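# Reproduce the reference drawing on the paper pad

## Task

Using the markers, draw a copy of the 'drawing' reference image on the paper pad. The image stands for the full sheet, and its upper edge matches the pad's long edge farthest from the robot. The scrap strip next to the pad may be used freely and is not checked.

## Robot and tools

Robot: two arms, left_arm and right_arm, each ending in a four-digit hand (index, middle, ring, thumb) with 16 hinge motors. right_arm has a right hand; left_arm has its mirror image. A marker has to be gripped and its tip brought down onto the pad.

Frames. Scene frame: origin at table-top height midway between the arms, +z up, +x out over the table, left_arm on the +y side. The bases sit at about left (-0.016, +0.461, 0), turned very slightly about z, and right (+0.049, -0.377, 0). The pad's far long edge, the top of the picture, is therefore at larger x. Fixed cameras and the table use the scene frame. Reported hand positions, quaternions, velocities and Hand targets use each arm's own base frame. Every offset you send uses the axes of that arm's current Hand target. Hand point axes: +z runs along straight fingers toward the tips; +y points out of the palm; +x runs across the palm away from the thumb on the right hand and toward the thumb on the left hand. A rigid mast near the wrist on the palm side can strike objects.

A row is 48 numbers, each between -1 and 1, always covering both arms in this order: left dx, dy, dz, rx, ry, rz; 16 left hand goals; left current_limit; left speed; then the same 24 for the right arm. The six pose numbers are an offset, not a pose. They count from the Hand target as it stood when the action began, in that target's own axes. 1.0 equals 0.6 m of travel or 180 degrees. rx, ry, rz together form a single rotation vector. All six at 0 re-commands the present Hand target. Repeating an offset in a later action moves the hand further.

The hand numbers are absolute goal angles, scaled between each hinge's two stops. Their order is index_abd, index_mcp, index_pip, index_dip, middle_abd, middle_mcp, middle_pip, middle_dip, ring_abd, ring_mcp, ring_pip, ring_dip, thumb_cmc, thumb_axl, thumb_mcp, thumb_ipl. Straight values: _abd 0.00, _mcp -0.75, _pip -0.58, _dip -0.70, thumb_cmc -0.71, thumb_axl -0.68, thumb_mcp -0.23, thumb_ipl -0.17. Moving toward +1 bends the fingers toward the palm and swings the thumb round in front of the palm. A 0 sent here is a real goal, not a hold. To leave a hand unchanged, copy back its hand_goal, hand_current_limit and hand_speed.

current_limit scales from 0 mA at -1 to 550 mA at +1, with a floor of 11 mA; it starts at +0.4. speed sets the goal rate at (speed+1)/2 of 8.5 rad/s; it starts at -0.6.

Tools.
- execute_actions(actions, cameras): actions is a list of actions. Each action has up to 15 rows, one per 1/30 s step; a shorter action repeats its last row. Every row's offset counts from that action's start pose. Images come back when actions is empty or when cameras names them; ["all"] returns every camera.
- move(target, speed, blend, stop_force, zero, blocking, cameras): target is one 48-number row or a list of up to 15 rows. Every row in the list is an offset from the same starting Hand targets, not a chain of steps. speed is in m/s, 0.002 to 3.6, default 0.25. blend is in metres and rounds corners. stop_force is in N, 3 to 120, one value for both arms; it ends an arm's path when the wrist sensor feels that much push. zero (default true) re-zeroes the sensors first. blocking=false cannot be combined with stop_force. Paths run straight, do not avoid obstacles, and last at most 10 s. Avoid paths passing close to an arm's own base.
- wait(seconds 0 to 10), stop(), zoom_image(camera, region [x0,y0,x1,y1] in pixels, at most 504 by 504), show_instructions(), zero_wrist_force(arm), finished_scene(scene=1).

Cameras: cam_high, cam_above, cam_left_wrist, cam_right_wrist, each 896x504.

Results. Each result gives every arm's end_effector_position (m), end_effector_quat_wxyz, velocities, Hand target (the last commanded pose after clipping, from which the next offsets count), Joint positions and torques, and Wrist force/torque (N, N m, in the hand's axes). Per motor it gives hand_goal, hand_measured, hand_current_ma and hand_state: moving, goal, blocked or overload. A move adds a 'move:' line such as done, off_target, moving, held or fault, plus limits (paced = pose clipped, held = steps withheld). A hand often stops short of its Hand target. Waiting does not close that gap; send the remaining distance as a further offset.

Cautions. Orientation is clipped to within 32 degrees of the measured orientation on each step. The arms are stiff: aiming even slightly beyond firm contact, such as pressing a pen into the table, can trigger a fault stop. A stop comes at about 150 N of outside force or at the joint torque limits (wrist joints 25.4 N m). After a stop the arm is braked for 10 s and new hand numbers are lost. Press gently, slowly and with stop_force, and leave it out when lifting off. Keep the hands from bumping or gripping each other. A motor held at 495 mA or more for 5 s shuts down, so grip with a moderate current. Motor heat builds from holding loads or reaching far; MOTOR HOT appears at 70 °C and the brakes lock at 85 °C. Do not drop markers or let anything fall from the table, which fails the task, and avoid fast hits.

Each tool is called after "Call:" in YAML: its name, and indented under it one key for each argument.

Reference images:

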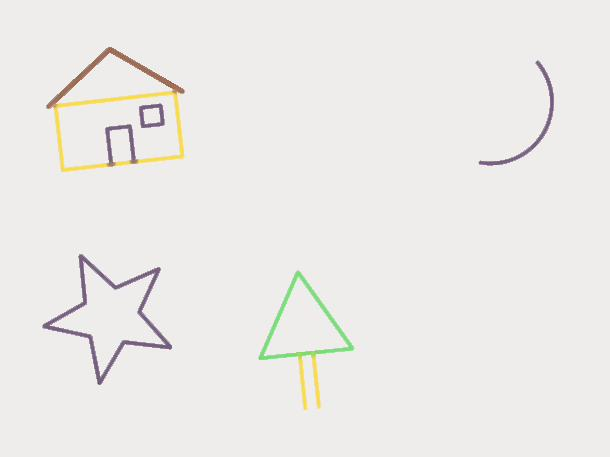

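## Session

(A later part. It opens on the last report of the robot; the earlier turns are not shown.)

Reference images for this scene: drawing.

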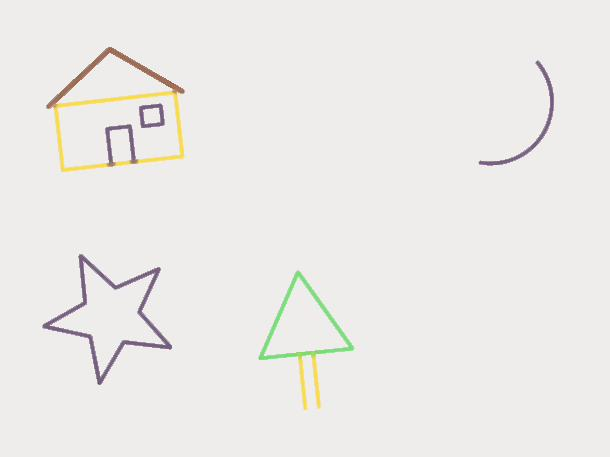

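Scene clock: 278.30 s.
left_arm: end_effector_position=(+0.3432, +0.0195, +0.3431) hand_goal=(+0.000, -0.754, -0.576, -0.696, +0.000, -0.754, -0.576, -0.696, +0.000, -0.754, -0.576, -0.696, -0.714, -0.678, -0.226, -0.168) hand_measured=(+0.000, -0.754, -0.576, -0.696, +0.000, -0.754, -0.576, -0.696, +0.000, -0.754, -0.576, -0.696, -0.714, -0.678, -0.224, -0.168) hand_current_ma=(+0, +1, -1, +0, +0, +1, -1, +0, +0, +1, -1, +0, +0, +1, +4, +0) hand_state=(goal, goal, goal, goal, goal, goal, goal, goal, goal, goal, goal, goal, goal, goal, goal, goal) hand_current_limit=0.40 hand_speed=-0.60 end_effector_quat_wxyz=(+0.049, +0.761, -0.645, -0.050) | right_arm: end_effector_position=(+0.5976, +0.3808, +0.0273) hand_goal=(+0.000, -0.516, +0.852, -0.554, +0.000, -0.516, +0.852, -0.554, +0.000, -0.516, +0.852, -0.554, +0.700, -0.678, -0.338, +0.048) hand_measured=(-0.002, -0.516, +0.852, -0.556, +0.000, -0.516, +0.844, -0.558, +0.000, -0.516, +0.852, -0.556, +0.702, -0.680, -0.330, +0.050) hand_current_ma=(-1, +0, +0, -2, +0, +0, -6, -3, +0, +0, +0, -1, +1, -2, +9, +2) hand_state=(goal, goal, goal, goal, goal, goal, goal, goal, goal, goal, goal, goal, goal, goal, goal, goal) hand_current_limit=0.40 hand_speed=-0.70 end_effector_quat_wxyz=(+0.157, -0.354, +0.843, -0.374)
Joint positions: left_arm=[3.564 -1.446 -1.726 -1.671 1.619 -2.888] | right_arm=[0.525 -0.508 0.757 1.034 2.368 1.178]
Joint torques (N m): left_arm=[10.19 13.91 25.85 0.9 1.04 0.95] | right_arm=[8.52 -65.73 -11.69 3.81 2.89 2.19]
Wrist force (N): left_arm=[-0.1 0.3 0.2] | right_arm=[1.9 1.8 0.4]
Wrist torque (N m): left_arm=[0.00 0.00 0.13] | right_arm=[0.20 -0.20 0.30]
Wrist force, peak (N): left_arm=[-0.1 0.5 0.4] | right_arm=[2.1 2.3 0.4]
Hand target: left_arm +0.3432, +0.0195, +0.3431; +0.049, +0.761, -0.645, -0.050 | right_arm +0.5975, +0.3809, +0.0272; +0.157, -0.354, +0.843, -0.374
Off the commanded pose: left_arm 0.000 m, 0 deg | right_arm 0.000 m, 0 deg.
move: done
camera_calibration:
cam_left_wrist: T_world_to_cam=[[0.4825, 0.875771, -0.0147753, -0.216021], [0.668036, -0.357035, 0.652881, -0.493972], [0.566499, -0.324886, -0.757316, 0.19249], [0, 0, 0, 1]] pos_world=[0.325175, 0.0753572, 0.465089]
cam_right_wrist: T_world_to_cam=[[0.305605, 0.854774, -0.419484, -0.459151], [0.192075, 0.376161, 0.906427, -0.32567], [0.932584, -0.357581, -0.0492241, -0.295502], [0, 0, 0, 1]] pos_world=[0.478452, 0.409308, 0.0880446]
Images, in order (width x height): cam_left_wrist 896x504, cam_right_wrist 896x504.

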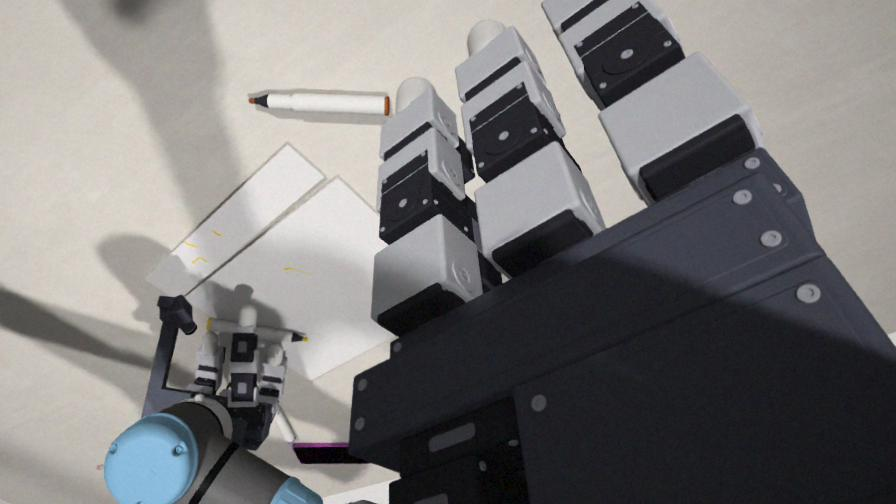

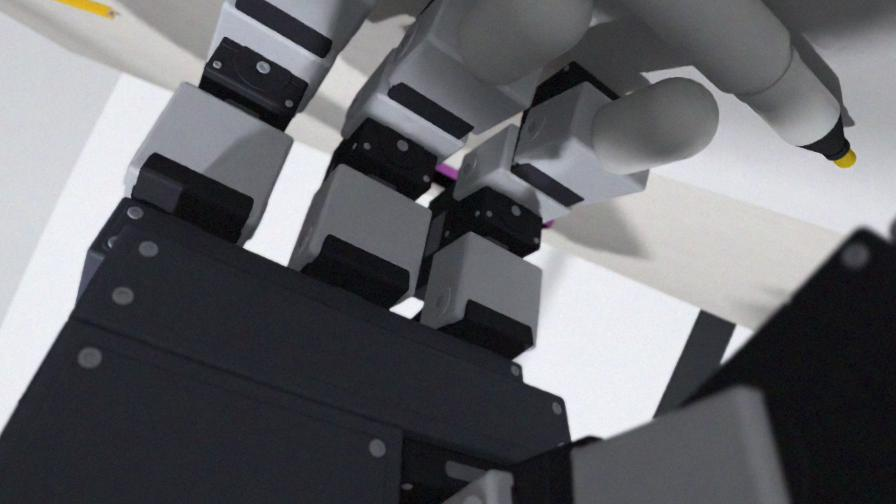

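Call:
execute_actions:
  actions: []

Scene clock: 280.40 s.
left_arm: end_effector_position=(+0.3432, +0.0195, +0.3431) hand_goal=(+0.000, -0.754, -0.576, -0.696, +0.000, -0.754, -0.576, -0.696, +0.000, -0.754, -0.576, -0.696, -0.714, -0.678, -0.226, -0.168) hand_measured=(+0.000, -0.754, -0.576, -0.696, +0.000, -0.754, -0.576, -0.696, +0.000, -0.754, -0.576, -0.696, -0.714, -0.678, -0.224, -0.168) hand_current_ma=(+0, +1, -1, +0, +0, +1, -1, +0, +0, +1, -1, +0, +0, +1, +4, +0) hand_state=(goal, goal, goal, goal, goal, goal, goal, goal, goal, goal, goal, goal, goal, goal, goal, goal) hand_current_limit=0.40 hand_speed=-0.60 end_effector_quat_wxyz=(+0.049, +0.761, -0.645, -0.050) | right_arm: end_effector_position=(+0.5975, +0.3809, +0.0272) hand_goal=(+0.000, -0.516, +0.852, -0.554, +0.000, -0.516, +0.852, -0.554, +0.000, -0.516, +0.852, -0.554, +0.700, -0.678, -0.338, +0.048) hand_measured=(-0.002, -0.516, +0.852, -0.556, +0.000, -0.516, +0.844, -0.558, +0.000, -0.516, +0.852, -0.556, +0.702, -0.680, -0.330, +0.050) hand_current_ma=(-1, +0, +0, -2, +0, +0, -6, -3, +0, +0, +0, -1, +1, -2, +9, +2) hand_state=(goal, goal, goal, goal, goal, goal, goal, goal, goal, goal, goal, goal, goal, goal, goal, goal) hand_current_limit=0.40 hand_speed=-0.70 end_effector_quat_wxyz=(+0.157, -0.354, +0.843, -0.374)
Joint positions: left_arm=[3.564 -1.446 -1.726 -1.671 1.619 -2.888] | right_arm=[0.525 -0.508 0.757 1.034 2.368 1.179]
Joint velocities: within noise
Joint torques (N m): left_arm=[10.55 14.71 26.25 1.01 0.82 0.78] | right_arm=[8.88 -47.92 -10.5 3.87 2.85 2.1]
Wrist force (N): left_arm=[-0.1 0.2 0.2] | right_arm=[2.2 1.8 0.3]
Wrist torque (N m): left_arm=[0.00 0.00 0.13] | right_arm=[0.21 -0.26 0.33]
Wrist force, peak (N): left_arm=[0.0 0.5 0.2] | right_arm=[2.2 2.1 0.3]
Hand target: left_arm +0.3432, +0.0195, +0.3431; +0.049, +0.761, -0.645, -0.050 | right_arm +0.5975, +0.3809, +0.0272; +0.157, -0.354, +0.843, -0.374
Off the commanded pose: left_arm 0.000 m, 0 deg | right_arm 0.000 m, 0 deg.
camera_calibration:
cam_left_wrist: T_world_to_cam=[[0.4825, 0.875771, -0.0147753, -0.216021], [0.668036, -0.357035, 0.652881, -0.493972], [0.566499, -0.324886, -0.757316, 0.19249], [0, 0, 0, 1]] pos_world=[0.325175, 0.0753572, 0.465089]
cam_right_wrist: T_world_to_cam=[[0.305592, 0.854747, -0.419548, -0.459182], [0.192096, 0.376222, 0.906397, -0.325721], [0.932584, -0.357581, -0.0492229, -0.295373], [0, 0, 0, 1]] pos_world=[0.478352, 0.409408, 0.0880445]

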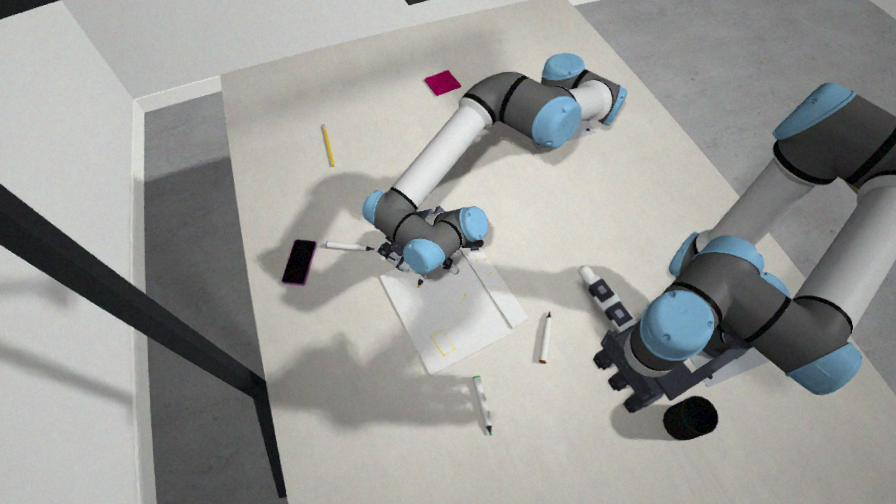

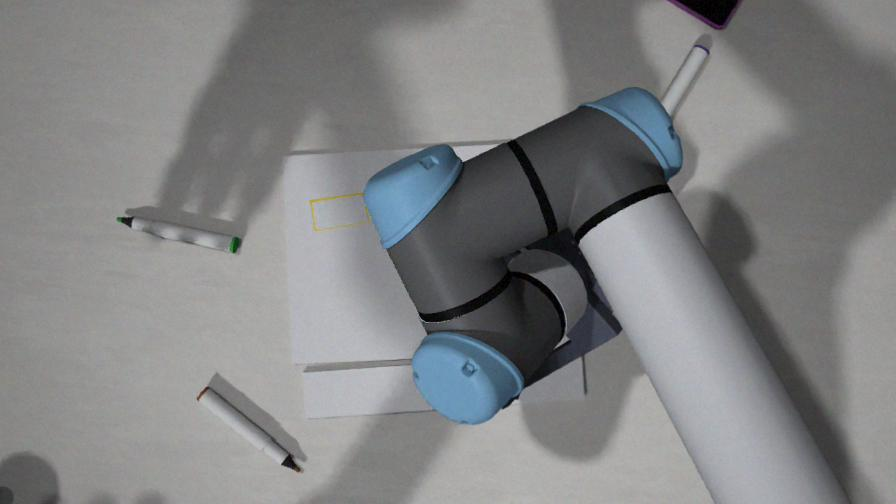

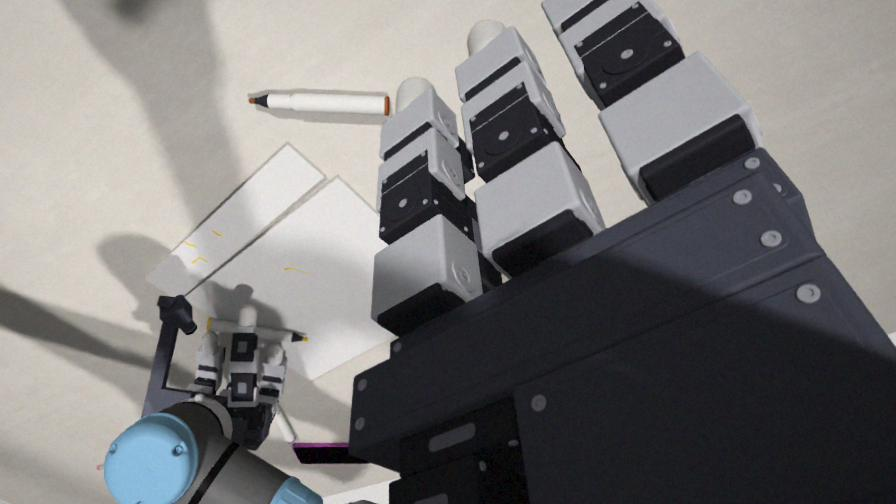

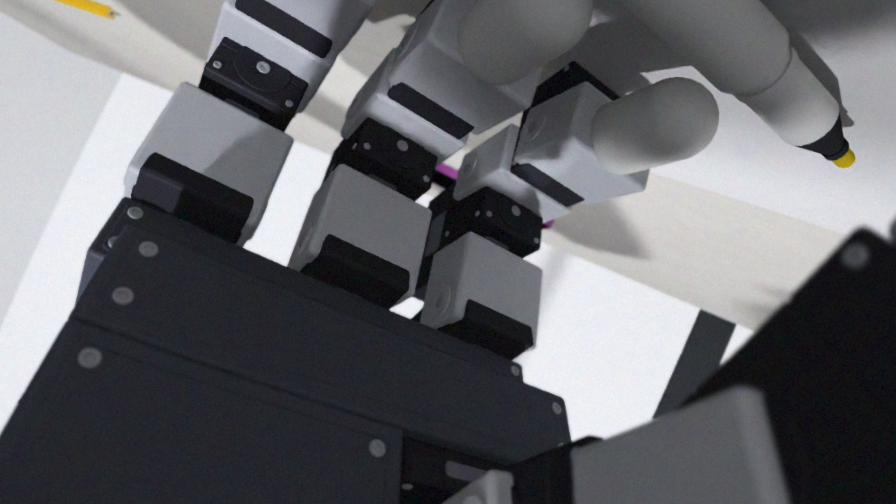

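Call:
zoom_image:
  camera: "cam_left_wrist"
  region: [140, 240, 380, 440]

Call:
zoom_image:
  camera: "cam_high"
  region: [360, 200, 540, 380]

Scaled by 2.100 from the camera's 896x504 image, which has a finer 1280x720 frame.

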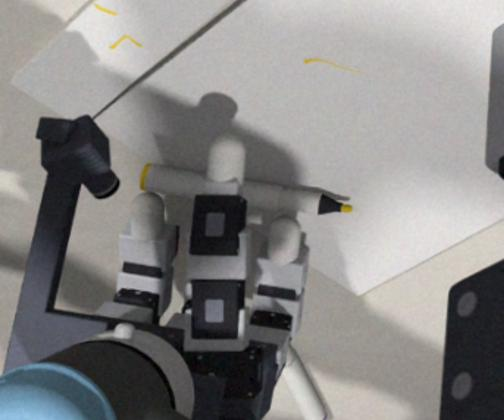

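Scaled by 2.800 from the camera's 896x504 image, which has a finer 1280x720 frame.

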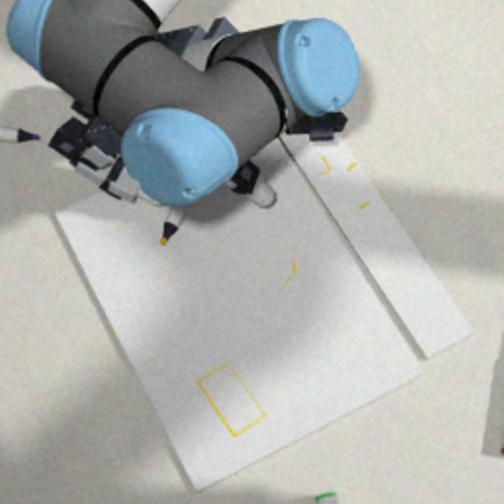

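Call:
zoom_image:
  camera: "cam_left_wrist"
  region: [195, 295, 315, 375]

Call:
zoom_image:
  camera: "cam_right_wrist"
  region: [440, 0, 896, 260]

Scaled by 4.200 from the camera's 896x504 image, which has a finer 1280x720 frame.

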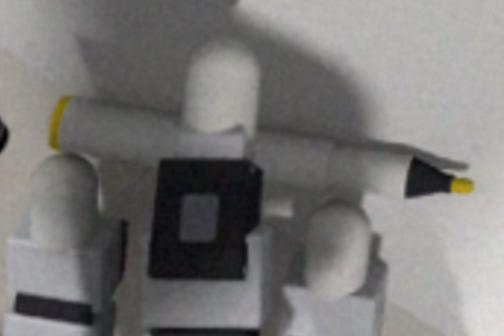

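Scaled by 1.105 from the camera's 896x504 image, which has a finer 1280x720 frame.

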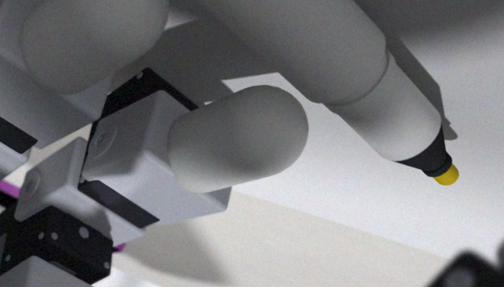

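Call:
move:
  target: [0,0,0,0,0,0,0,-0.754,-0.576,-0.696,0,-0.754,-0.576,-0.696,0,-0.754,-0.576,-0.696,-0.714,-0.678,-0.226,-0.168,0.4,-0.6, 0,0.00335,-0.0037,0,-0.00743,-0.00669,0,-0.516,0.852,-0.554,0,-0.516,0.852,-0.554,0,-0.516,0.852,-0.554,0.70,-0.678,-0.338,0.048,0.4,-0.7]
  speed: 0.03
  cameras: ["cam_left_wrist","cam_right_wrist"]

Scene clock: 285.67 s.
left_arm: end_effector_position=(+0.3432, +0.0195, +0.3431) hand_goal=(+0.000, -0.754, -0.576, -0.696, +0.000, -0.754, -0.576, -0.696, +0.000, -0.754, -0.576, -0.696, -0.714, -0.678, -0.226, -0.168) hand_measured=(+0.000, -0.754, -0.576, -0.696, +0.000, -0.754, -0.576, -0.696, +0.000, -0.754, -0.576, -0.696, -0.714, -0.678, -0.224, -0.168) hand_current_ma=(+0, +1, -1, +0, +0, +1, -1, +0, +0, +1, -1, +0, +0, +1, +4, +0) hand_state=(goal, goal, goal, goal, goal, goal, goal, goal, goal, goal, goal, goal, goal, goal, goal, goal) hand_current_limit=0.40 hand_speed=-0.60 end_effector_quat_wxyz=(+0.049, +0.761, -0.645, -0.050) | right_arm: end_effector_position=(+0.5954, +0.3830, +0.0272) hand_goal=(+0.000, -0.516, +0.852, -0.554, +0.000, -0.516, +0.852, -0.554, +0.000, -0.516, +0.852, -0.554, +0.700, -0.678, -0.338, +0.048) hand_measured=(-0.002, -0.516, +0.852, -0.556, +0.000, -0.516, +0.844, -0.558, +0.000, -0.516, +0.852, -0.556, +0.702, -0.680, -0.330, +0.050) hand_current_ma=(-1, +0, +0, -2, +0, +0, -6, -3, +0, +0, +0, -1, +1, -2, +9, +2) hand_state=(goal, goal, goal, goal, goal, goal, goal, goal, goal, goal, goal, goal, goal, goal, goal, goal) hand_current_limit=0.40 hand_speed=-0.70 end_effector_quat_wxyz=(+0.163, -0.367, +0.837, -0.372)
Joint positions: left_arm=[3.564 -1.446 -1.726 -1.671 1.619 -2.888] | right_arm=[0.527 -0.525 0.784 0.996 2.359 1.139]
Joint torques (N m): left_arm=[9.77 15.3 25.88 0.93 0.9 0.94] | right_arm=[9.5 -70.01 -11.5 0.07 -0.66 -2.56]
Wrist force (N): left_arm=[0.0 0.3 0.3] | right_arm=[2.2 1.6 0.5]
Wrist torque (N m): left_arm=[0.00 -0.01 0.14] | right_arm=[0.18 -0.24 0.51]
Wrist force, peak (N): left_arm=[0.0 0.4 0.4] | right_arm=[2.6 1.9 0.5]
Hand target: left_arm +0.3432, +0.0195, +0.3431; +0.049, +0.761, -0.645, -0.050 | right_arm +0.5954, +0.3830, +0.0272; +0.163, -0.367, +0.837, -0.372
Off the commanded pose: left_arm 0.000 m, 0 deg | right_arm 0.000 m, 0 deg.
move: done
camera_calibration:
cam_left_wrist: T_world_to_cam=[[0.4825, 0.875771, -0.0147753, -0.216021], [0.668036, -0.357035, 0.652881, -0.493972], [0.566499, -0.324886, -0.757316, 0.19249], [0, 0, 0, 1]] pos_world=[0.325175, 0.0753572, 0.465089]
cam_right_wrist: T_world_to_cam=[[0.278924, 0.863827, -0.419528, -0.447896], [0.180326, 0.381981, 0.906406, -0.321288], [0.943231, -0.32847, -0.049227, -0.310158], [0, 0, 0, 1]] pos_world=[0.475416, 0.407753, 0.0880445]
Images, in order (width x height): cam_left_wrist 896x504, cam_right_wrist 896x504.

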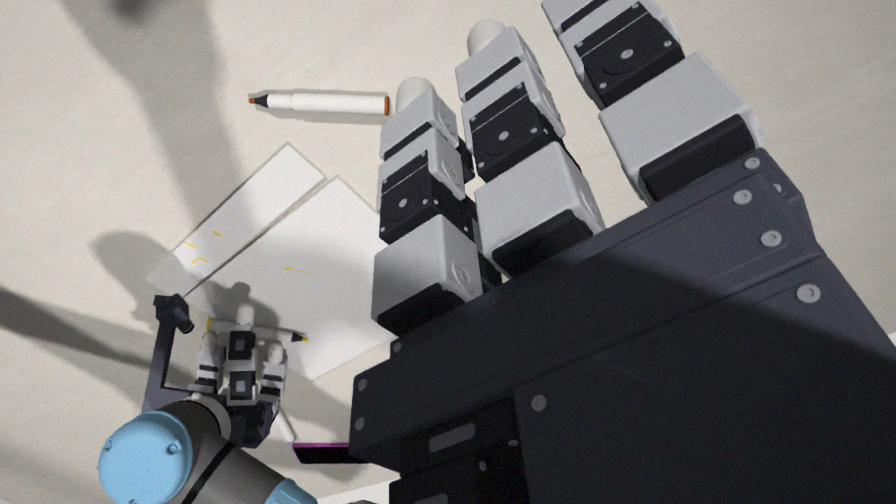

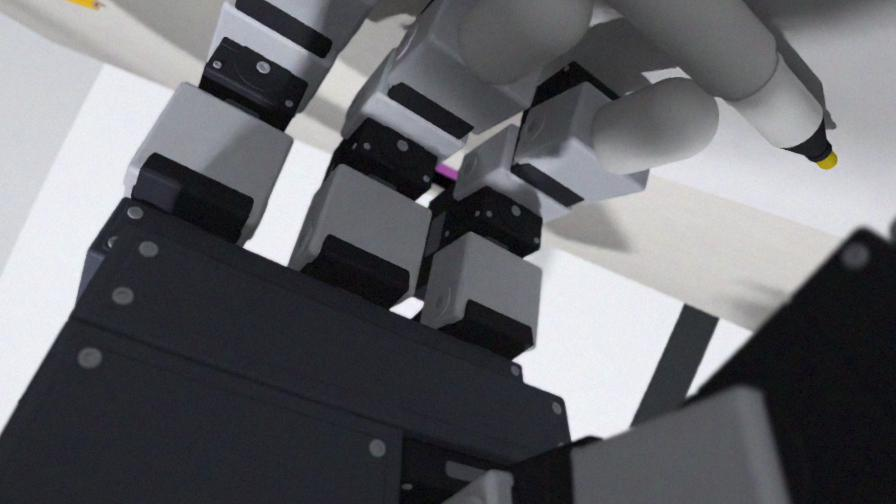

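Call:
move:
  target: [0,0,0,0,0,0,0,-0.754,-0.576,-0.696,0,-0.754,-0.576,-0.696,0,-0.754,-0.576,-0.696,-0.714,-0.678,-0.226,-0.168,0.4,-0.6, 0,0,0,0,0,0,0,-0.516,0.852,-0.554,0,-0.516,0.852,-0.554,0,-0.516,0.852,-0.554,0.70,-0.678,0.0,0.15,0.4,-0.8]
  speed: 0.03
  cameras: ["cam_left_wrist","cam_right_wrist"]

Call:
zoom_image:
  camera: "cam_left_wrist"
  region: [195, 295, 315, 375]

Scene clock: 286.90 s.
left_arm: end_effector_position=(+0.3432, +0.0195, +0.3431) hand_goal=(+0.000, -0.754, -0.576, -0.696, +0.000, -0.754, -0.576, -0.696, +0.000, -0.754, -0.576, -0.696, -0.714, -0.678, -0.226, -0.168) hand_measured=(+0.000, -0.754, -0.576, -0.696, +0.000, -0.754, -0.576, -0.696, +0.000, -0.754, -0.576, -0.696, -0.714, -0.678, -0.224, -0.168) hand_current_ma=(+0, +1, -1, +0, +0, +1, -1, +0, +0, +1, -1, +0, +0, +1, +4, +0) hand_state=(goal, goal, goal, goal, goal, goal, goal, goal, goal, goal, goal, goal, goal, goal, goal, goal) hand_current_limit=0.40 hand_speed=-0.60 end_effector_quat_wxyz=(+0.049, +0.761, -0.645, -0.050) | right_arm: end_effector_position=(+0.5954, +0.3830, +0.0272) hand_goal=(+0.000, -0.516, +0.852, -0.554, +0.000, -0.516, +0.852, -0.554, +0.000, -0.516, +0.852, -0.554, +0.700, -0.678, +0.000, +0.150) hand_measured=(-0.002, -0.516, +0.852, -0.556, +0.000, -0.516, +0.844, -0.558, +0.000, -0.516, +0.852, -0.556, +0.702, -0.680, +0.000, +0.148) hand_current_ma=(-1, +0, +0, -2, +0, +0, -6, -3, +0, +0, +0, -1, +1, -2, +0, -1) hand_state=(goal, goal, goal, goal, goal, goal, goal, goal, goal, goal, goal, goal, goal, goal, goal, goal) hand_current_limit=0.40 hand_speed=-0.80 end_effector_quat_wxyz=(+0.163, -0.367, +0.837, -0.372)
Joint positions: left_arm=[3.564 -1.446 -1.726 -1.671 1.619 -2.888] | right_arm=[0.527 -0.525 0.784 0.996 2.359 1.139]
Joint torques (N m): left_arm=[11.06 14.27 26.37 1.1 0.72 0.99] | right_arm=[6.01 -71.25 -9.71 -0.06 -0.67 -2.22]
Wrist force (N): left_arm=[-0.2 -0.1 0.3] | right_arm=[2.1 1.9 0.6]
Wrist torque (N m): left_arm=[-0.05 0.01 0.12] | right_arm=[0.18 -0.24 0.51]
Wrist force, peak (N): left_arm=[-0.3 0.4 0.3] | right_arm=[2.4 2.0 0.4]
Hand target: left_arm +0.3432, +0.0195, +0.3431; +0.049, +0.761, -0.645, -0.050 | right_arm +0.5954, +0.3830, +0.0272; +0.163, -0.367, +0.837, -0.372
Off the commanded pose: left_arm 0.000 m, 0 deg | right_arm 0.000 m, 0 deg.
move: done
camera_calibration:
cam_left_wrist: T_world_to_cam=[[0.4825, 0.875771, -0.0147753, -0.216021], [0.668036, -0.357035, 0.652881, -0.493972], [0.566499, -0.324886, -0.757316, 0.19249], [0, 0, 0, 1]] pos_world=[0.325175, 0.0753572, 0.465089]
cam_right_wrist: T_world_to_cam=[[0.278548, 0.863962, -0.4195, -0.447746], [0.180146, 0.382035, 0.90642, -0.321207], [0.943376, -0.328052, -0.0492241, -0.310303], [0, 0, 0, 1]] pos_world=[0.475315, 0.407753, 0.0880445]
Images, in order (width x height): cam_left_wrist 896x504, cam_right_wrist 896x504.

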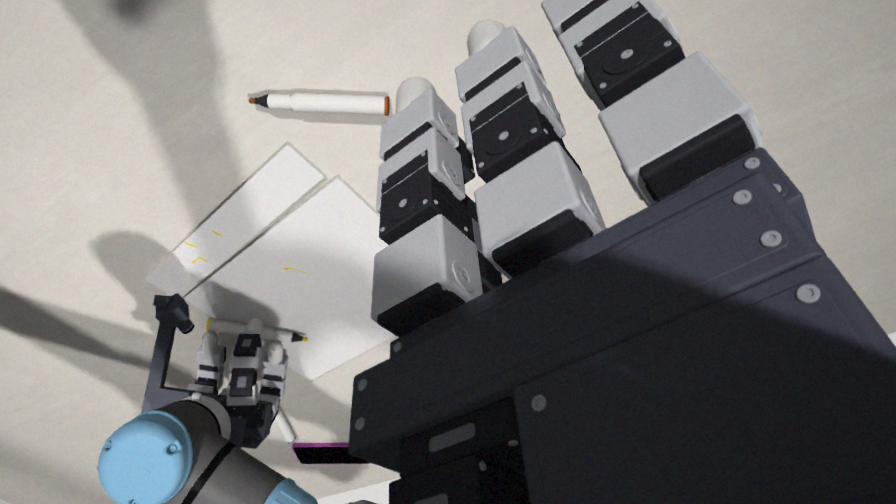

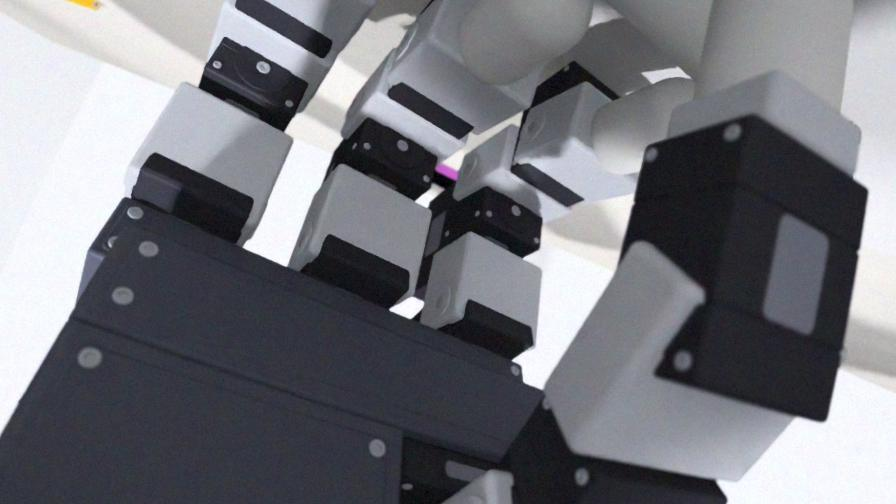

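Scaled by 4.200 from the camera's 896x504 image, which has a finer 1280x720 frame.

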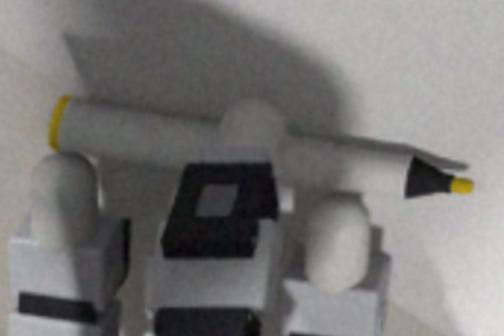

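Call:
move:
  target: [0,0,0,0,0,0,0,-0.754,-0.576,-0.696,0,-0.754,-0.576,-0.696,0,-0.754,-0.576,-0.696,-0.714,-0.678,-0.226,-0.168,0.4,-0.6, 0,0,0,0,0,0,0,-0.516,0.852,-0.554,0,-0.516,0.852,-0.554,0,-0.516,0.852,-0.554,0.70,-0.678,0.25,0.27,0.74,-0.92]
  speed: 0.03
  cameras: ["cam_left_wrist","cam_right_wrist"]

Call:
zoom_image:
  camera: "cam_left_wrist"
  region: [195, 295, 315, 375]

Scene clock: 288.23 s.
left_arm: end_effector_position=(+0.3432, +0.0195, +0.3431) hand_goal=(+0.000, -0.754, -0.576, -0.696, +0.000, -0.754, -0.576, -0.696, +0.000, -0.754, -0.576, -0.696, -0.714, -0.678, -0.226, -0.168) hand_measured=(+0.000, -0.754, -0.576, -0.696, +0.000, -0.754, -0.576, -0.696, +0.000, -0.754, -0.576, -0.696, -0.714, -0.678, -0.224, -0.168) hand_current_ma=(+0, +1, -1, +0, +0, +1, -1, +0, +0, +1, -1, +0, +0, +1, +4, +0) hand_state=(goal, goal, goal, goal, goal, goal, goal, goal, goal, goal, goal, goal, goal, goal, goal, goal) hand_current_limit=0.40 hand_speed=-0.60 end_effector_quat_wxyz=(+0.049, +0.761, -0.645, -0.050) | right_arm: end_effector_position=(+0.5954, +0.3830, +0.0272) hand_goal=(+0.000, -0.516, +0.852, -0.554, +0.000, -0.516, +0.852, -0.554, +0.000, -0.516, +0.852, -0.554, +0.700, -0.678, +0.250, +0.270) hand_measured=(-0.002, -0.532, +0.852, -0.556, +0.000, -0.532, +0.844, -0.558, +0.000, -0.516, +0.852, -0.556, +0.702, -0.678, +0.056, +0.222) hand_current_ma=(-1, -23, +0, -1, +0, -22, -7, -3, +0, +0, +0, -1, +0, +0, -478, -146) hand_state=(goal, goal, goal, goal, goal, goal, goal, goal, goal, goal, goal, goal, goal, goal, blocked, blocked) hand_current_limit=0.74 hand_speed=-0.92 end_effector_quat_wxyz=(+0.163, -0.367, +0.837, -0.372)
Joint positions: left_arm=[3.564 -1.446 -1.726 -1.671 1.619 -2.888] | right_arm=[0.527 -0.525 0.784 0.996 2.359 1.139]
Joint torques (N m): left_arm=[9.85 14.69 25.77 1.24 0.78 0.97] | right_arm=[1.64 -68.06 -10.47 0.03 -0.76 -2.36]
Wrist force (N): left_arm=[0.0 0.2 0.2] | right_arm=[2.7 -0.5 -1.5]
Wrist torque (N m): left_arm=[0.00 -0.01 0.13] | right_arm=[0.06 -0.28 0.52]
Wrist force, peak (N): left_arm=[-0.2 0.3 0.3] | right_arm=[2.7 -0.5 -1.5]
Hand target: left_arm +0.3432, +0.0195, +0.3431; +0.049, +0.761, -0.645, -0.050 | right_arm +0.5954, +0.3830, +0.0272; +0.163, -0.367, +0.837, -0.372
Off the commanded pose: left_arm 0.000 m, 0 deg | right_arm 0.000 m, 0 deg.
move: done
camera_calibration:
cam_left_wrist: T_world_to_cam=[[0.4825, 0.875771, -0.0147753, -0.216021], [0.668036, -0.357035, 0.652881, -0.493972], [0.566499, -0.324886, -0.757316, 0.19249], [0, 0, 0, 1]] pos_world=[0.325175, 0.0753572, 0.465089]
cam_right_wrist: T_world_to_cam=[[0.278548, 0.863962, -0.4195, -0.447746], [0.180146, 0.382035, 0.90642, -0.321207], [0.943376, -0.328052, -0.0492241, -0.310303], [0, 0, 0, 1]] pos_world=[0.475315, 0.407753, 0.0880445]
Images, in order (width x height): cam_left_wrist 896x504, cam_right_wrist 896x504.

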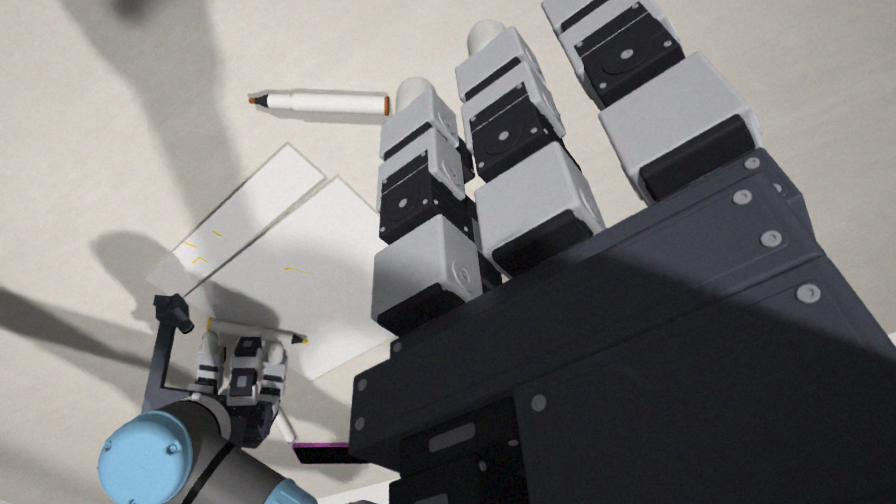

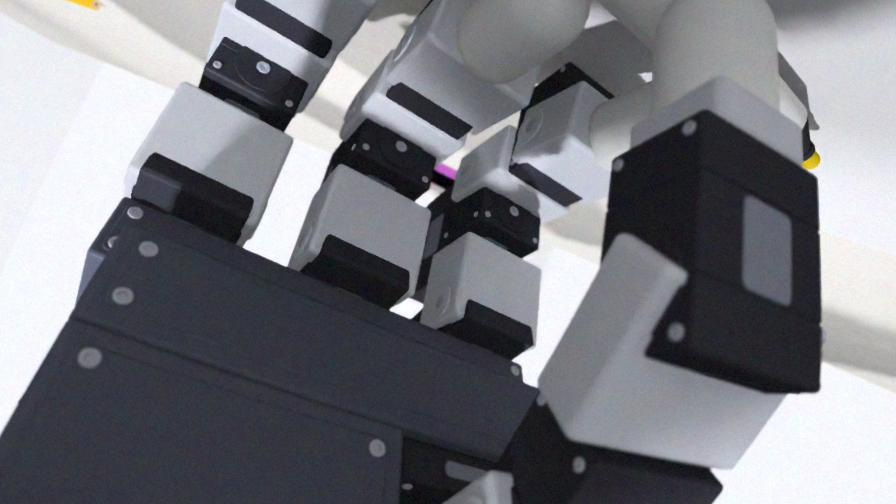

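Scaled by 4.200 from the camera's 896x504 image, which has a finer 1280x720 frame.

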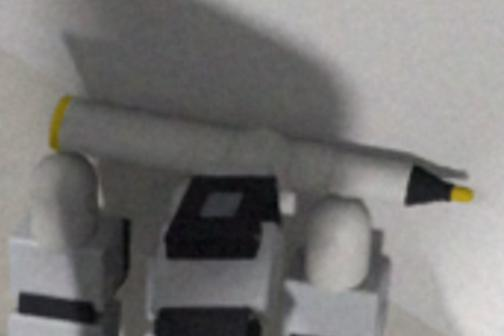

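Call:
move:
  target: [0,0,0,0,0,0,0,-0.754,-0.576,-0.696,0,-0.754,-0.576,-0.696,0,-0.754,-0.576,-0.696,-0.714,-0.678,-0.226,-0.168,0.4,-0.6, 0,0,0,0,0,0,0,-0.45,0.852,-0.554,0,-0.45,0.852,-0.554,0,-0.516,0.852,-0.554,0.70,-0.678,0.25,0.27,0.74,-0.92]
  speed: 0.03
  cameras: []

Call:
move:
  target: [0,0,0,0,0,0,0,-0.754,-0.576,-0.696,0,-0.754,-0.576,-0.696,0,-0.754,-0.576,-0.696,-0.714,-0.678,-0.226,-0.168,0.4,-0.6, 0,-0.0743,-0.0669,0,0,0,0,-0.45,0.852,-0.554,0,-0.45,0.852,-0.554,0,-0.516,0.852,-0.554,0.70,-0.678,0.25,0.27,0.74,-0.92]
  speed: 0.05
  cameras: ["cam_left_wrist","cam_right_wrist"]

Scene clock: 289.20 s.
left_arm: end_effector_position=(+0.3432, +0.0195, +0.3431) hand_goal=(+0.000, -0.754, -0.576, -0.696, +0.000, -0.754, -0.576, -0.696, +0.000, -0.754, -0.576, -0.696, -0.714, -0.678, -0.226, -0.168) hand_measured=(+0.000, -0.754, -0.576, -0.696, +0.000, -0.754, -0.576, -0.696, +0.000, -0.754, -0.576, -0.696, -0.714, -0.678, -0.224, -0.168) hand_current_ma=(+0, +1, -1, +0, +0, +1, -1, +0, +0, +1, -1, +0, +0, +1, +4, +0) hand_state=(goal, goal, goal, goal, goal, goal, goal, goal, goal, goal, goal, goal, goal, goal, goal, goal) hand_current_limit=0.40 hand_speed=-0.60 end_effector_quat_wxyz=(+0.049, +0.761, -0.645, -0.050) | right_arm: end_effector_position=(+0.5954, +0.3830, +0.0272) hand_goal=(+0.000, -0.450, +0.852, -0.554, +0.000, -0.450, +0.852, -0.554, +0.000, -0.516, +0.852, -0.554, +0.700, -0.678, +0.250, +0.270) hand_measured=(-0.002, -0.522, +0.848, -0.556, +0.000, -0.522, +0.840, -0.558, +0.000, -0.516, +0.852, -0.556, +0.702, -0.678, +0.058, +0.222) hand_current_ma=(-1, -194, -3, -1, +0, -190, -14, -3, +0, +0, +0, -1, +0, +0, -479, -146) hand_state=(goal, blocked, goal, goal, goal, blocked, goal, goal, goal, goal, goal, goal, goal, goal, blocked, blocked) hand_current_limit=0.74 hand_speed=-0.92 end_effector_quat_wxyz=(+0.163, -0.367, +0.837, -0.372)
Joint positions: left_arm=[3.564 -1.446 -1.726 -1.671 1.619 -2.888] | right_arm=[0.527 -0.525 0.784 0.996 2.359 1.139]
Joint torques (N m): left_arm=[9.31 13.93 26.17 1 0.81 0.91] | right_arm=[-1.03 -62.07 -10.82 0 -0.55 -2.42]
Wrist force (N): left_arm=[-0.2 0.0 0.1] | right_arm=[2.1 -0.8 -0.6]
Wrist torque (N m): left_arm=[-0.02 0.01 0.12] | right_arm=[0.09 -0.24 0.50]
Wrist force, peak (N): left_arm=[-0.1 0.3 0.5] | right_arm=[2.8 -0.6 -1.7]
Hand target: left_arm +0.3432, +0.0195, +0.3431; +0.049, +0.761, -0.645, -0.050 | right_arm +0.5954, +0.3830, +0.0272; +0.163, -0.367, +0.837, -0.372
Off the commanded pose: left_arm 0.000 m, 0 deg | right_arm 0.000 m, 0 deg.
move: done
No camera images: "cameras" was empty.

Scene clock: 290.93 s.
left_arm: end_effector_position=(+0.3432, +0.0195, +0.3431) hand_goal=(+0.000, -0.754, -0.576, -0.696, +0.000, -0.754, -0.576, -0.696, +0.000, -0.754, -0.576, -0.696, -0.714, -0.678, -0.226, -0.168) hand_measured=(+0.000, -0.754, -0.576, -0.696, +0.000, -0.754, -0.576, -0.696, +0.000, -0.754, -0.576, -0.696, -0.714, -0.678, -0.224, -0.168) hand_current_ma=(+0, +1, -1, +0, +0, +1, -1, +0, +0, +1, -1, +0, +0, +1, +4, +0) hand_state=(goal, goal, goal, goal, goal, goal, goal, goal, goal, goal, goal, goal, goal, goal, goal, goal) hand_current_limit=0.40 hand_speed=-0.60 end_effector_quat_wxyz=(+0.049, +0.761, -0.645, -0.050) | right_arm: end_effector_position=(+0.5954, +0.3830, +0.0871) hand_goal=(+0.000, -0.450, +0.852, -0.554, +0.000, -0.450, +0.852, -0.554, +0.000, -0.516, +0.852, -0.554, +0.700, -0.678, +0.250, +0.270) hand_measured=(-0.002, -0.450, +0.846, -0.556, +0.000, -0.450, +0.844, -0.558, +0.000, -0.516, +0.852, -0.556, +0.700, -0.678, +0.240, +0.266) hand_current_ma=(-1, +0, -4, -1, +0, +0, -7, -3, +0, +0, +0, -1, +0, +0, -16, -3) hand_state=(goal, goal, goal, goal, goal, goal, goal, goal, goal, goal, goal, goal, goal, goal, goal, goal) hand_current_limit=0.74 hand_speed=-0.92 end_effector_quat_wxyz=(+0.163, -0.367, +0.837, -0.372)
Joint positions: left_arm=[3.564 -1.446 -1.726 -1.671 1.619 -2.888] | right_arm=[0.527 -0.567 0.709 1.112 2.359 1.138]
Joint torques (N m): left_arm=[9.53 15.76 26.12 0.85 0.76 0.7] | right_arm=[-5.15 -69.71 -23.15 3.96 0.77 2.16]
Wrist force (N): left_arm=[-0.2 0.4 0.4] | right_arm=[2.3 1.5 0.6]
Wrist torque (N m): left_arm=[0.00 0.01 0.12] | right_arm=[0.12 -0.26 0.52]
Wrist force, peak (N): left_arm=[-0.4 0.3 -0.3] | right_arm=[2.3 1.9 0.6]
Hand target: left_arm +0.3432, +0.0195, +0.3431; +0.049, +0.761, -0.645, -0.050 | right_arm +0.5954, +0.3830, +0.0872; +0.163, -0.367, +0.837, -0.372
Off the commanded pose: left_arm 0.000 m, 0 deg | right_arm 0.000 m, 0 deg.
move: done
camera_calibration:
cam_left_wrist: T_world_to_cam=[[0.4825, 0.875771, -0.0147753, -0.216021], [0.668036, -0.357035, 0.652881, -0.493972], [0.566499, -0.324886, -0.757316, 0.19249], [0, 0, 0, 1]] pos_world=[0.325175, 0.0753572, 0.465089]
cam_right_wrist: T_world_to_cam=[[0.278548, 0.863962, -0.4195, -0.422602], [0.180146, 0.382035, 0.90642, -0.375391], [0.943376, -0.328052, -0.0492241, -0.307486], [0, 0, 0, 1]] pos_world=[0.475415, 0.407653, 0.147845]
Images, in order (width x height): cam_left_wrist 896x504, cam_right_wrist 896x504.

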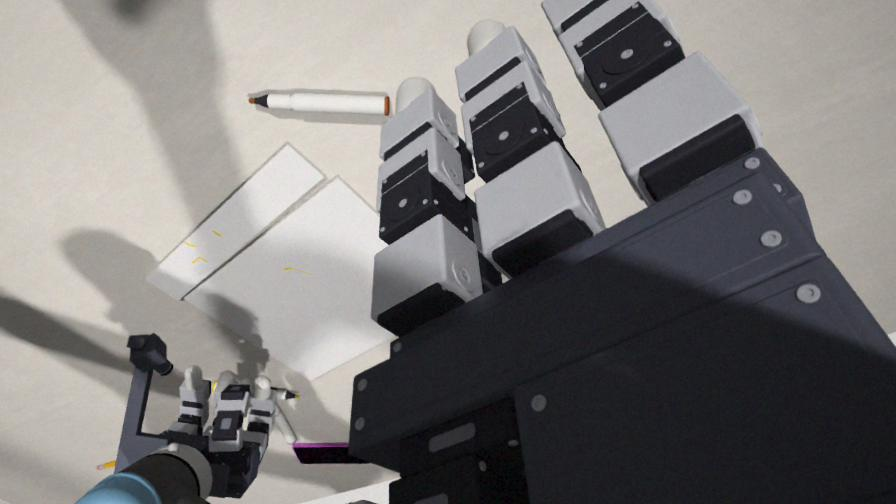

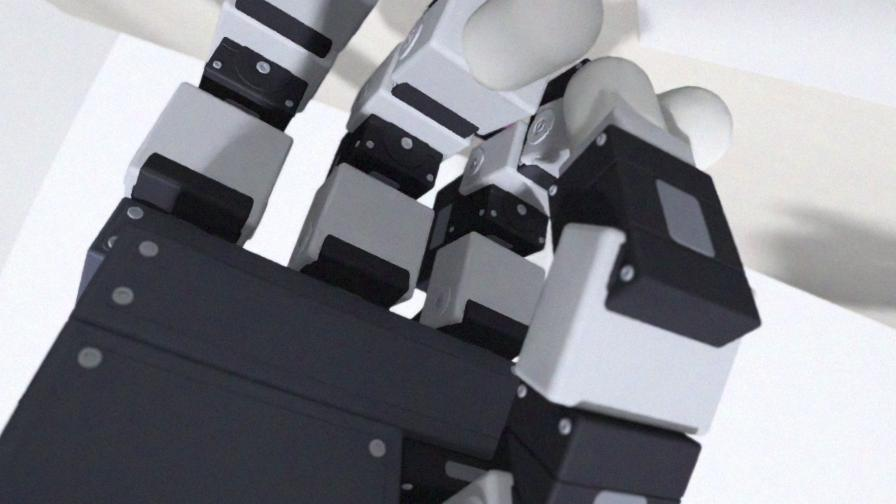

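Call:
zoom_image:
  camera: "cam_left_wrist"
  region: [80, 280, 380, 504]

Call:
execute_actions:
  actions: []

Scaled by 1.680 from the camera's 896x504 image, which has a finer 1280x720 frame.

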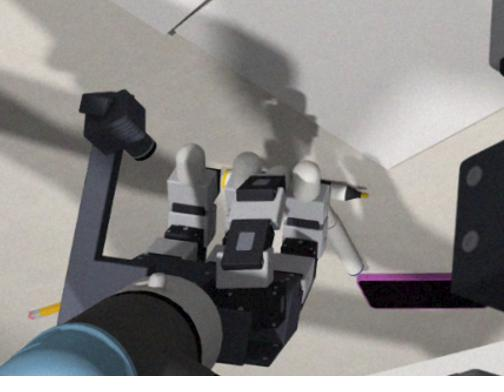

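Scene clock: 292.53 s.
left_arm: end_effector_position=(+0.3432, +0.0195, +0.3431) hand_goal=(+0.000, -0.754, -0.576, -0.696, +0.000, -0.754, -0.576, -0.696, +0.000, -0.754, -0.576, -0.696, -0.714, -0.678, -0.226, -0.168) hand_measured=(+0.000, -0.754, -0.576, -0.696, +0.000, -0.754, -0.576, -0.696, +0.000, -0.754, -0.576, -0.696, -0.714, -0.678, -0.224, -0.168) hand_current_ma=(+0, +1, -1, +0, +0, +1, -1, +0, +0, +1, -1, +0, +0, +1, +4, +0) hand_state=(goal, goal, goal, goal, goal, goal, goal, goal, goal, goal, goal, goal, goal, goal, goal, goal) hand_current_limit=0.40 hand_speed=-0.60 end_effector_quat_wxyz=(+0.049, +0.761, -0.645, -0.050) | right_arm: end_effector_position=(+0.5954, +0.3829, +0.0872) hand_goal=(+0.000, -0.450, +0.852, -0.554, +0.000, -0.450, +0.852, -0.554, +0.000, -0.516, +0.852, -0.554, +0.700, -0.678, +0.250, +0.270) hand_measured=(-0.002, -0.450, +0.846, -0.556, +0.000, -0.450, +0.844, -0.558, +0.000, -0.516, +0.852, -0.556, +0.700, -0.678, +0.240, +0.266) hand_current_ma=(-1, +0, -4, -1, +0, +0, -7, -3, +0, +0, +0, -1, +0, +0, -16, -3) hand_state=(goal, goal, goal, goal, goal, goal, goal, goal, goal, goal, goal, goal, goal, goal, goal, goal) hand_current_limit=0.74 hand_speed=-0.92 end_effector_quat_wxyz=(+0.163, -0.367, +0.837, -0.372)
Joint positions: left_arm=[3.564 -1.446 -1.726 -1.671 1.619 -2.888] | right_arm=[0.527 -0.567 0.709 1.113 2.359 1.138]
Joint velocities: within noise
Joint torques (N m): left_arm=[9.83 14.01 26.39 1.03 0.72 1.1] | right_arm=[0.94 -69.98 -25.61 3.89 2.71 2.18]
Wrist force (N): left_arm=[0.2 0.3 0.2] | right_arm=[2.0 1.9 0.4]
Wrist torque (N m): left_arm=[0.00 -0.04 0.16] | right_arm=[0.19 -0.23 0.50]
Wrist force, peak (N): left_arm=[-0.4 0.2 0.4] | right_arm=[2.4 2.0 0.6]
Hand target: left_arm +0.3432, +0.0195, +0.3431; +0.049, +0.761, -0.645, -0.050 | right_arm +0.5954, +0.3830, +0.0872; +0.163, -0.367, +0.837, -0.372
Off the commanded pose: left_arm 0.000 m, 0 deg | right_arm 0.000 m, 0 deg.
camera_calibration:
cam_left_wrist: T_world_to_cam=[[0.4825, 0.875771, -0.0147753, -0.216021], [0.668036, -0.357035, 0.652881, -0.493972], [0.566499, -0.324886, -0.757316, 0.19249], [0, 0, 0, 1]] pos_world=[0.325175, 0.0753572, 0.465089]
cam_right_wrist: T_world_to_cam=[[0.278548, 0.863962, -0.4195, -0.42256], [0.180146, 0.382035, 0.90642, -0.375481], [0.943376, -0.328052, -0.0492241, -0.307482], [0, 0, 0, 1]] pos_world=[0.475415, 0.407653, 0.147945]

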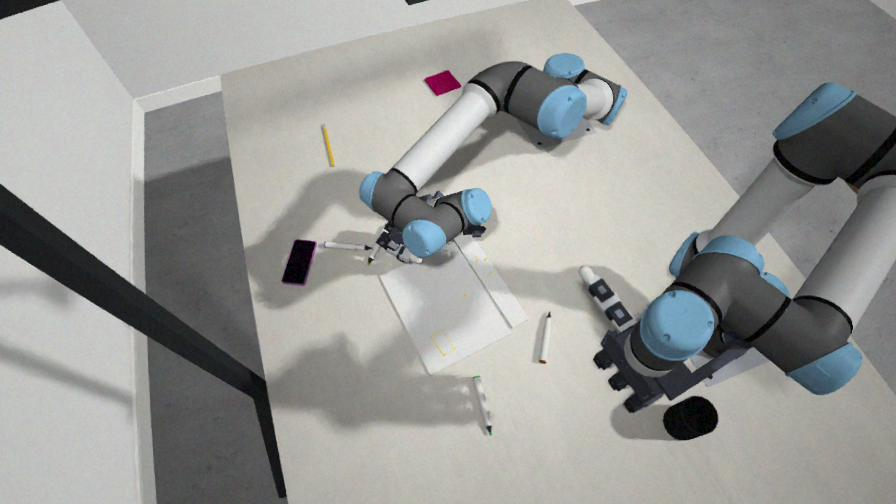

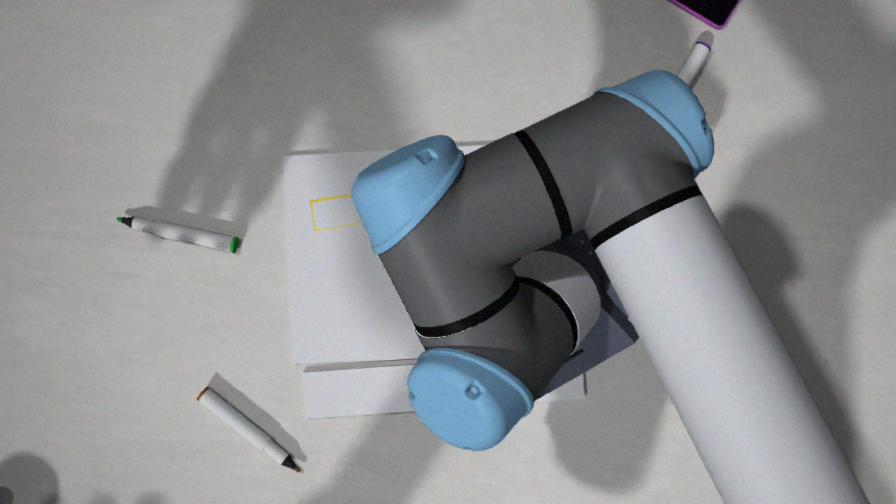

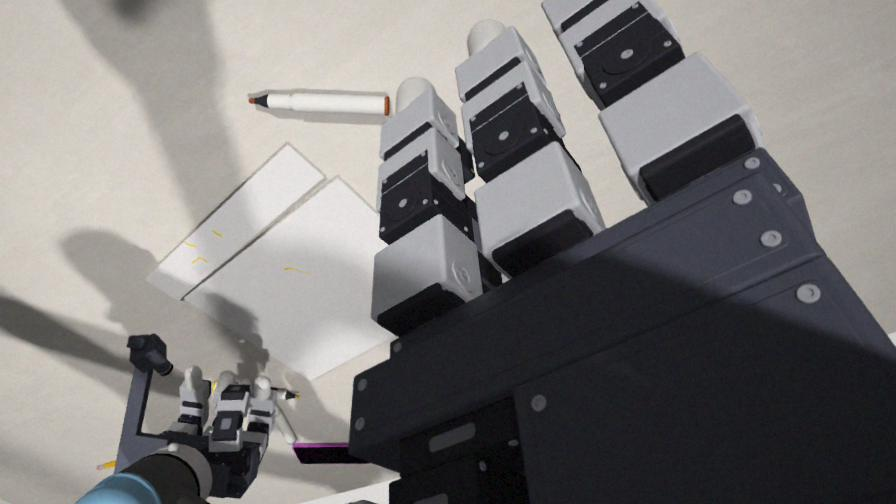

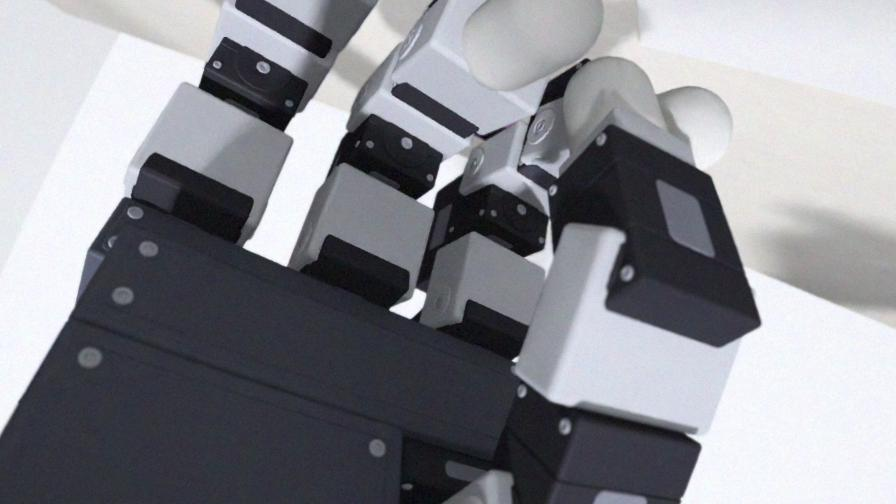

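Call:
zoom_image:
  camera: "cam_high"
  region: [330, 200, 490, 320]

Call:
zoom_image:
  camera: "cam_left_wrist"
  region: [150, 340, 330, 460]

Scaled by 3.150 from the camera's 896x504 image, which has a finer 1280x720 frame.

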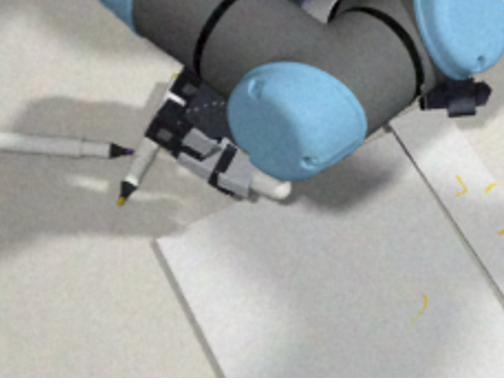

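Scaled by 2.800 from the camera's 896x504 image, which has a finer 1280x720 frame.

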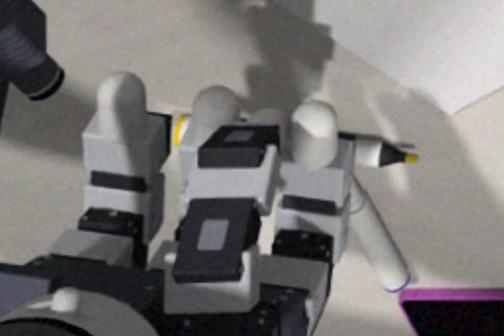

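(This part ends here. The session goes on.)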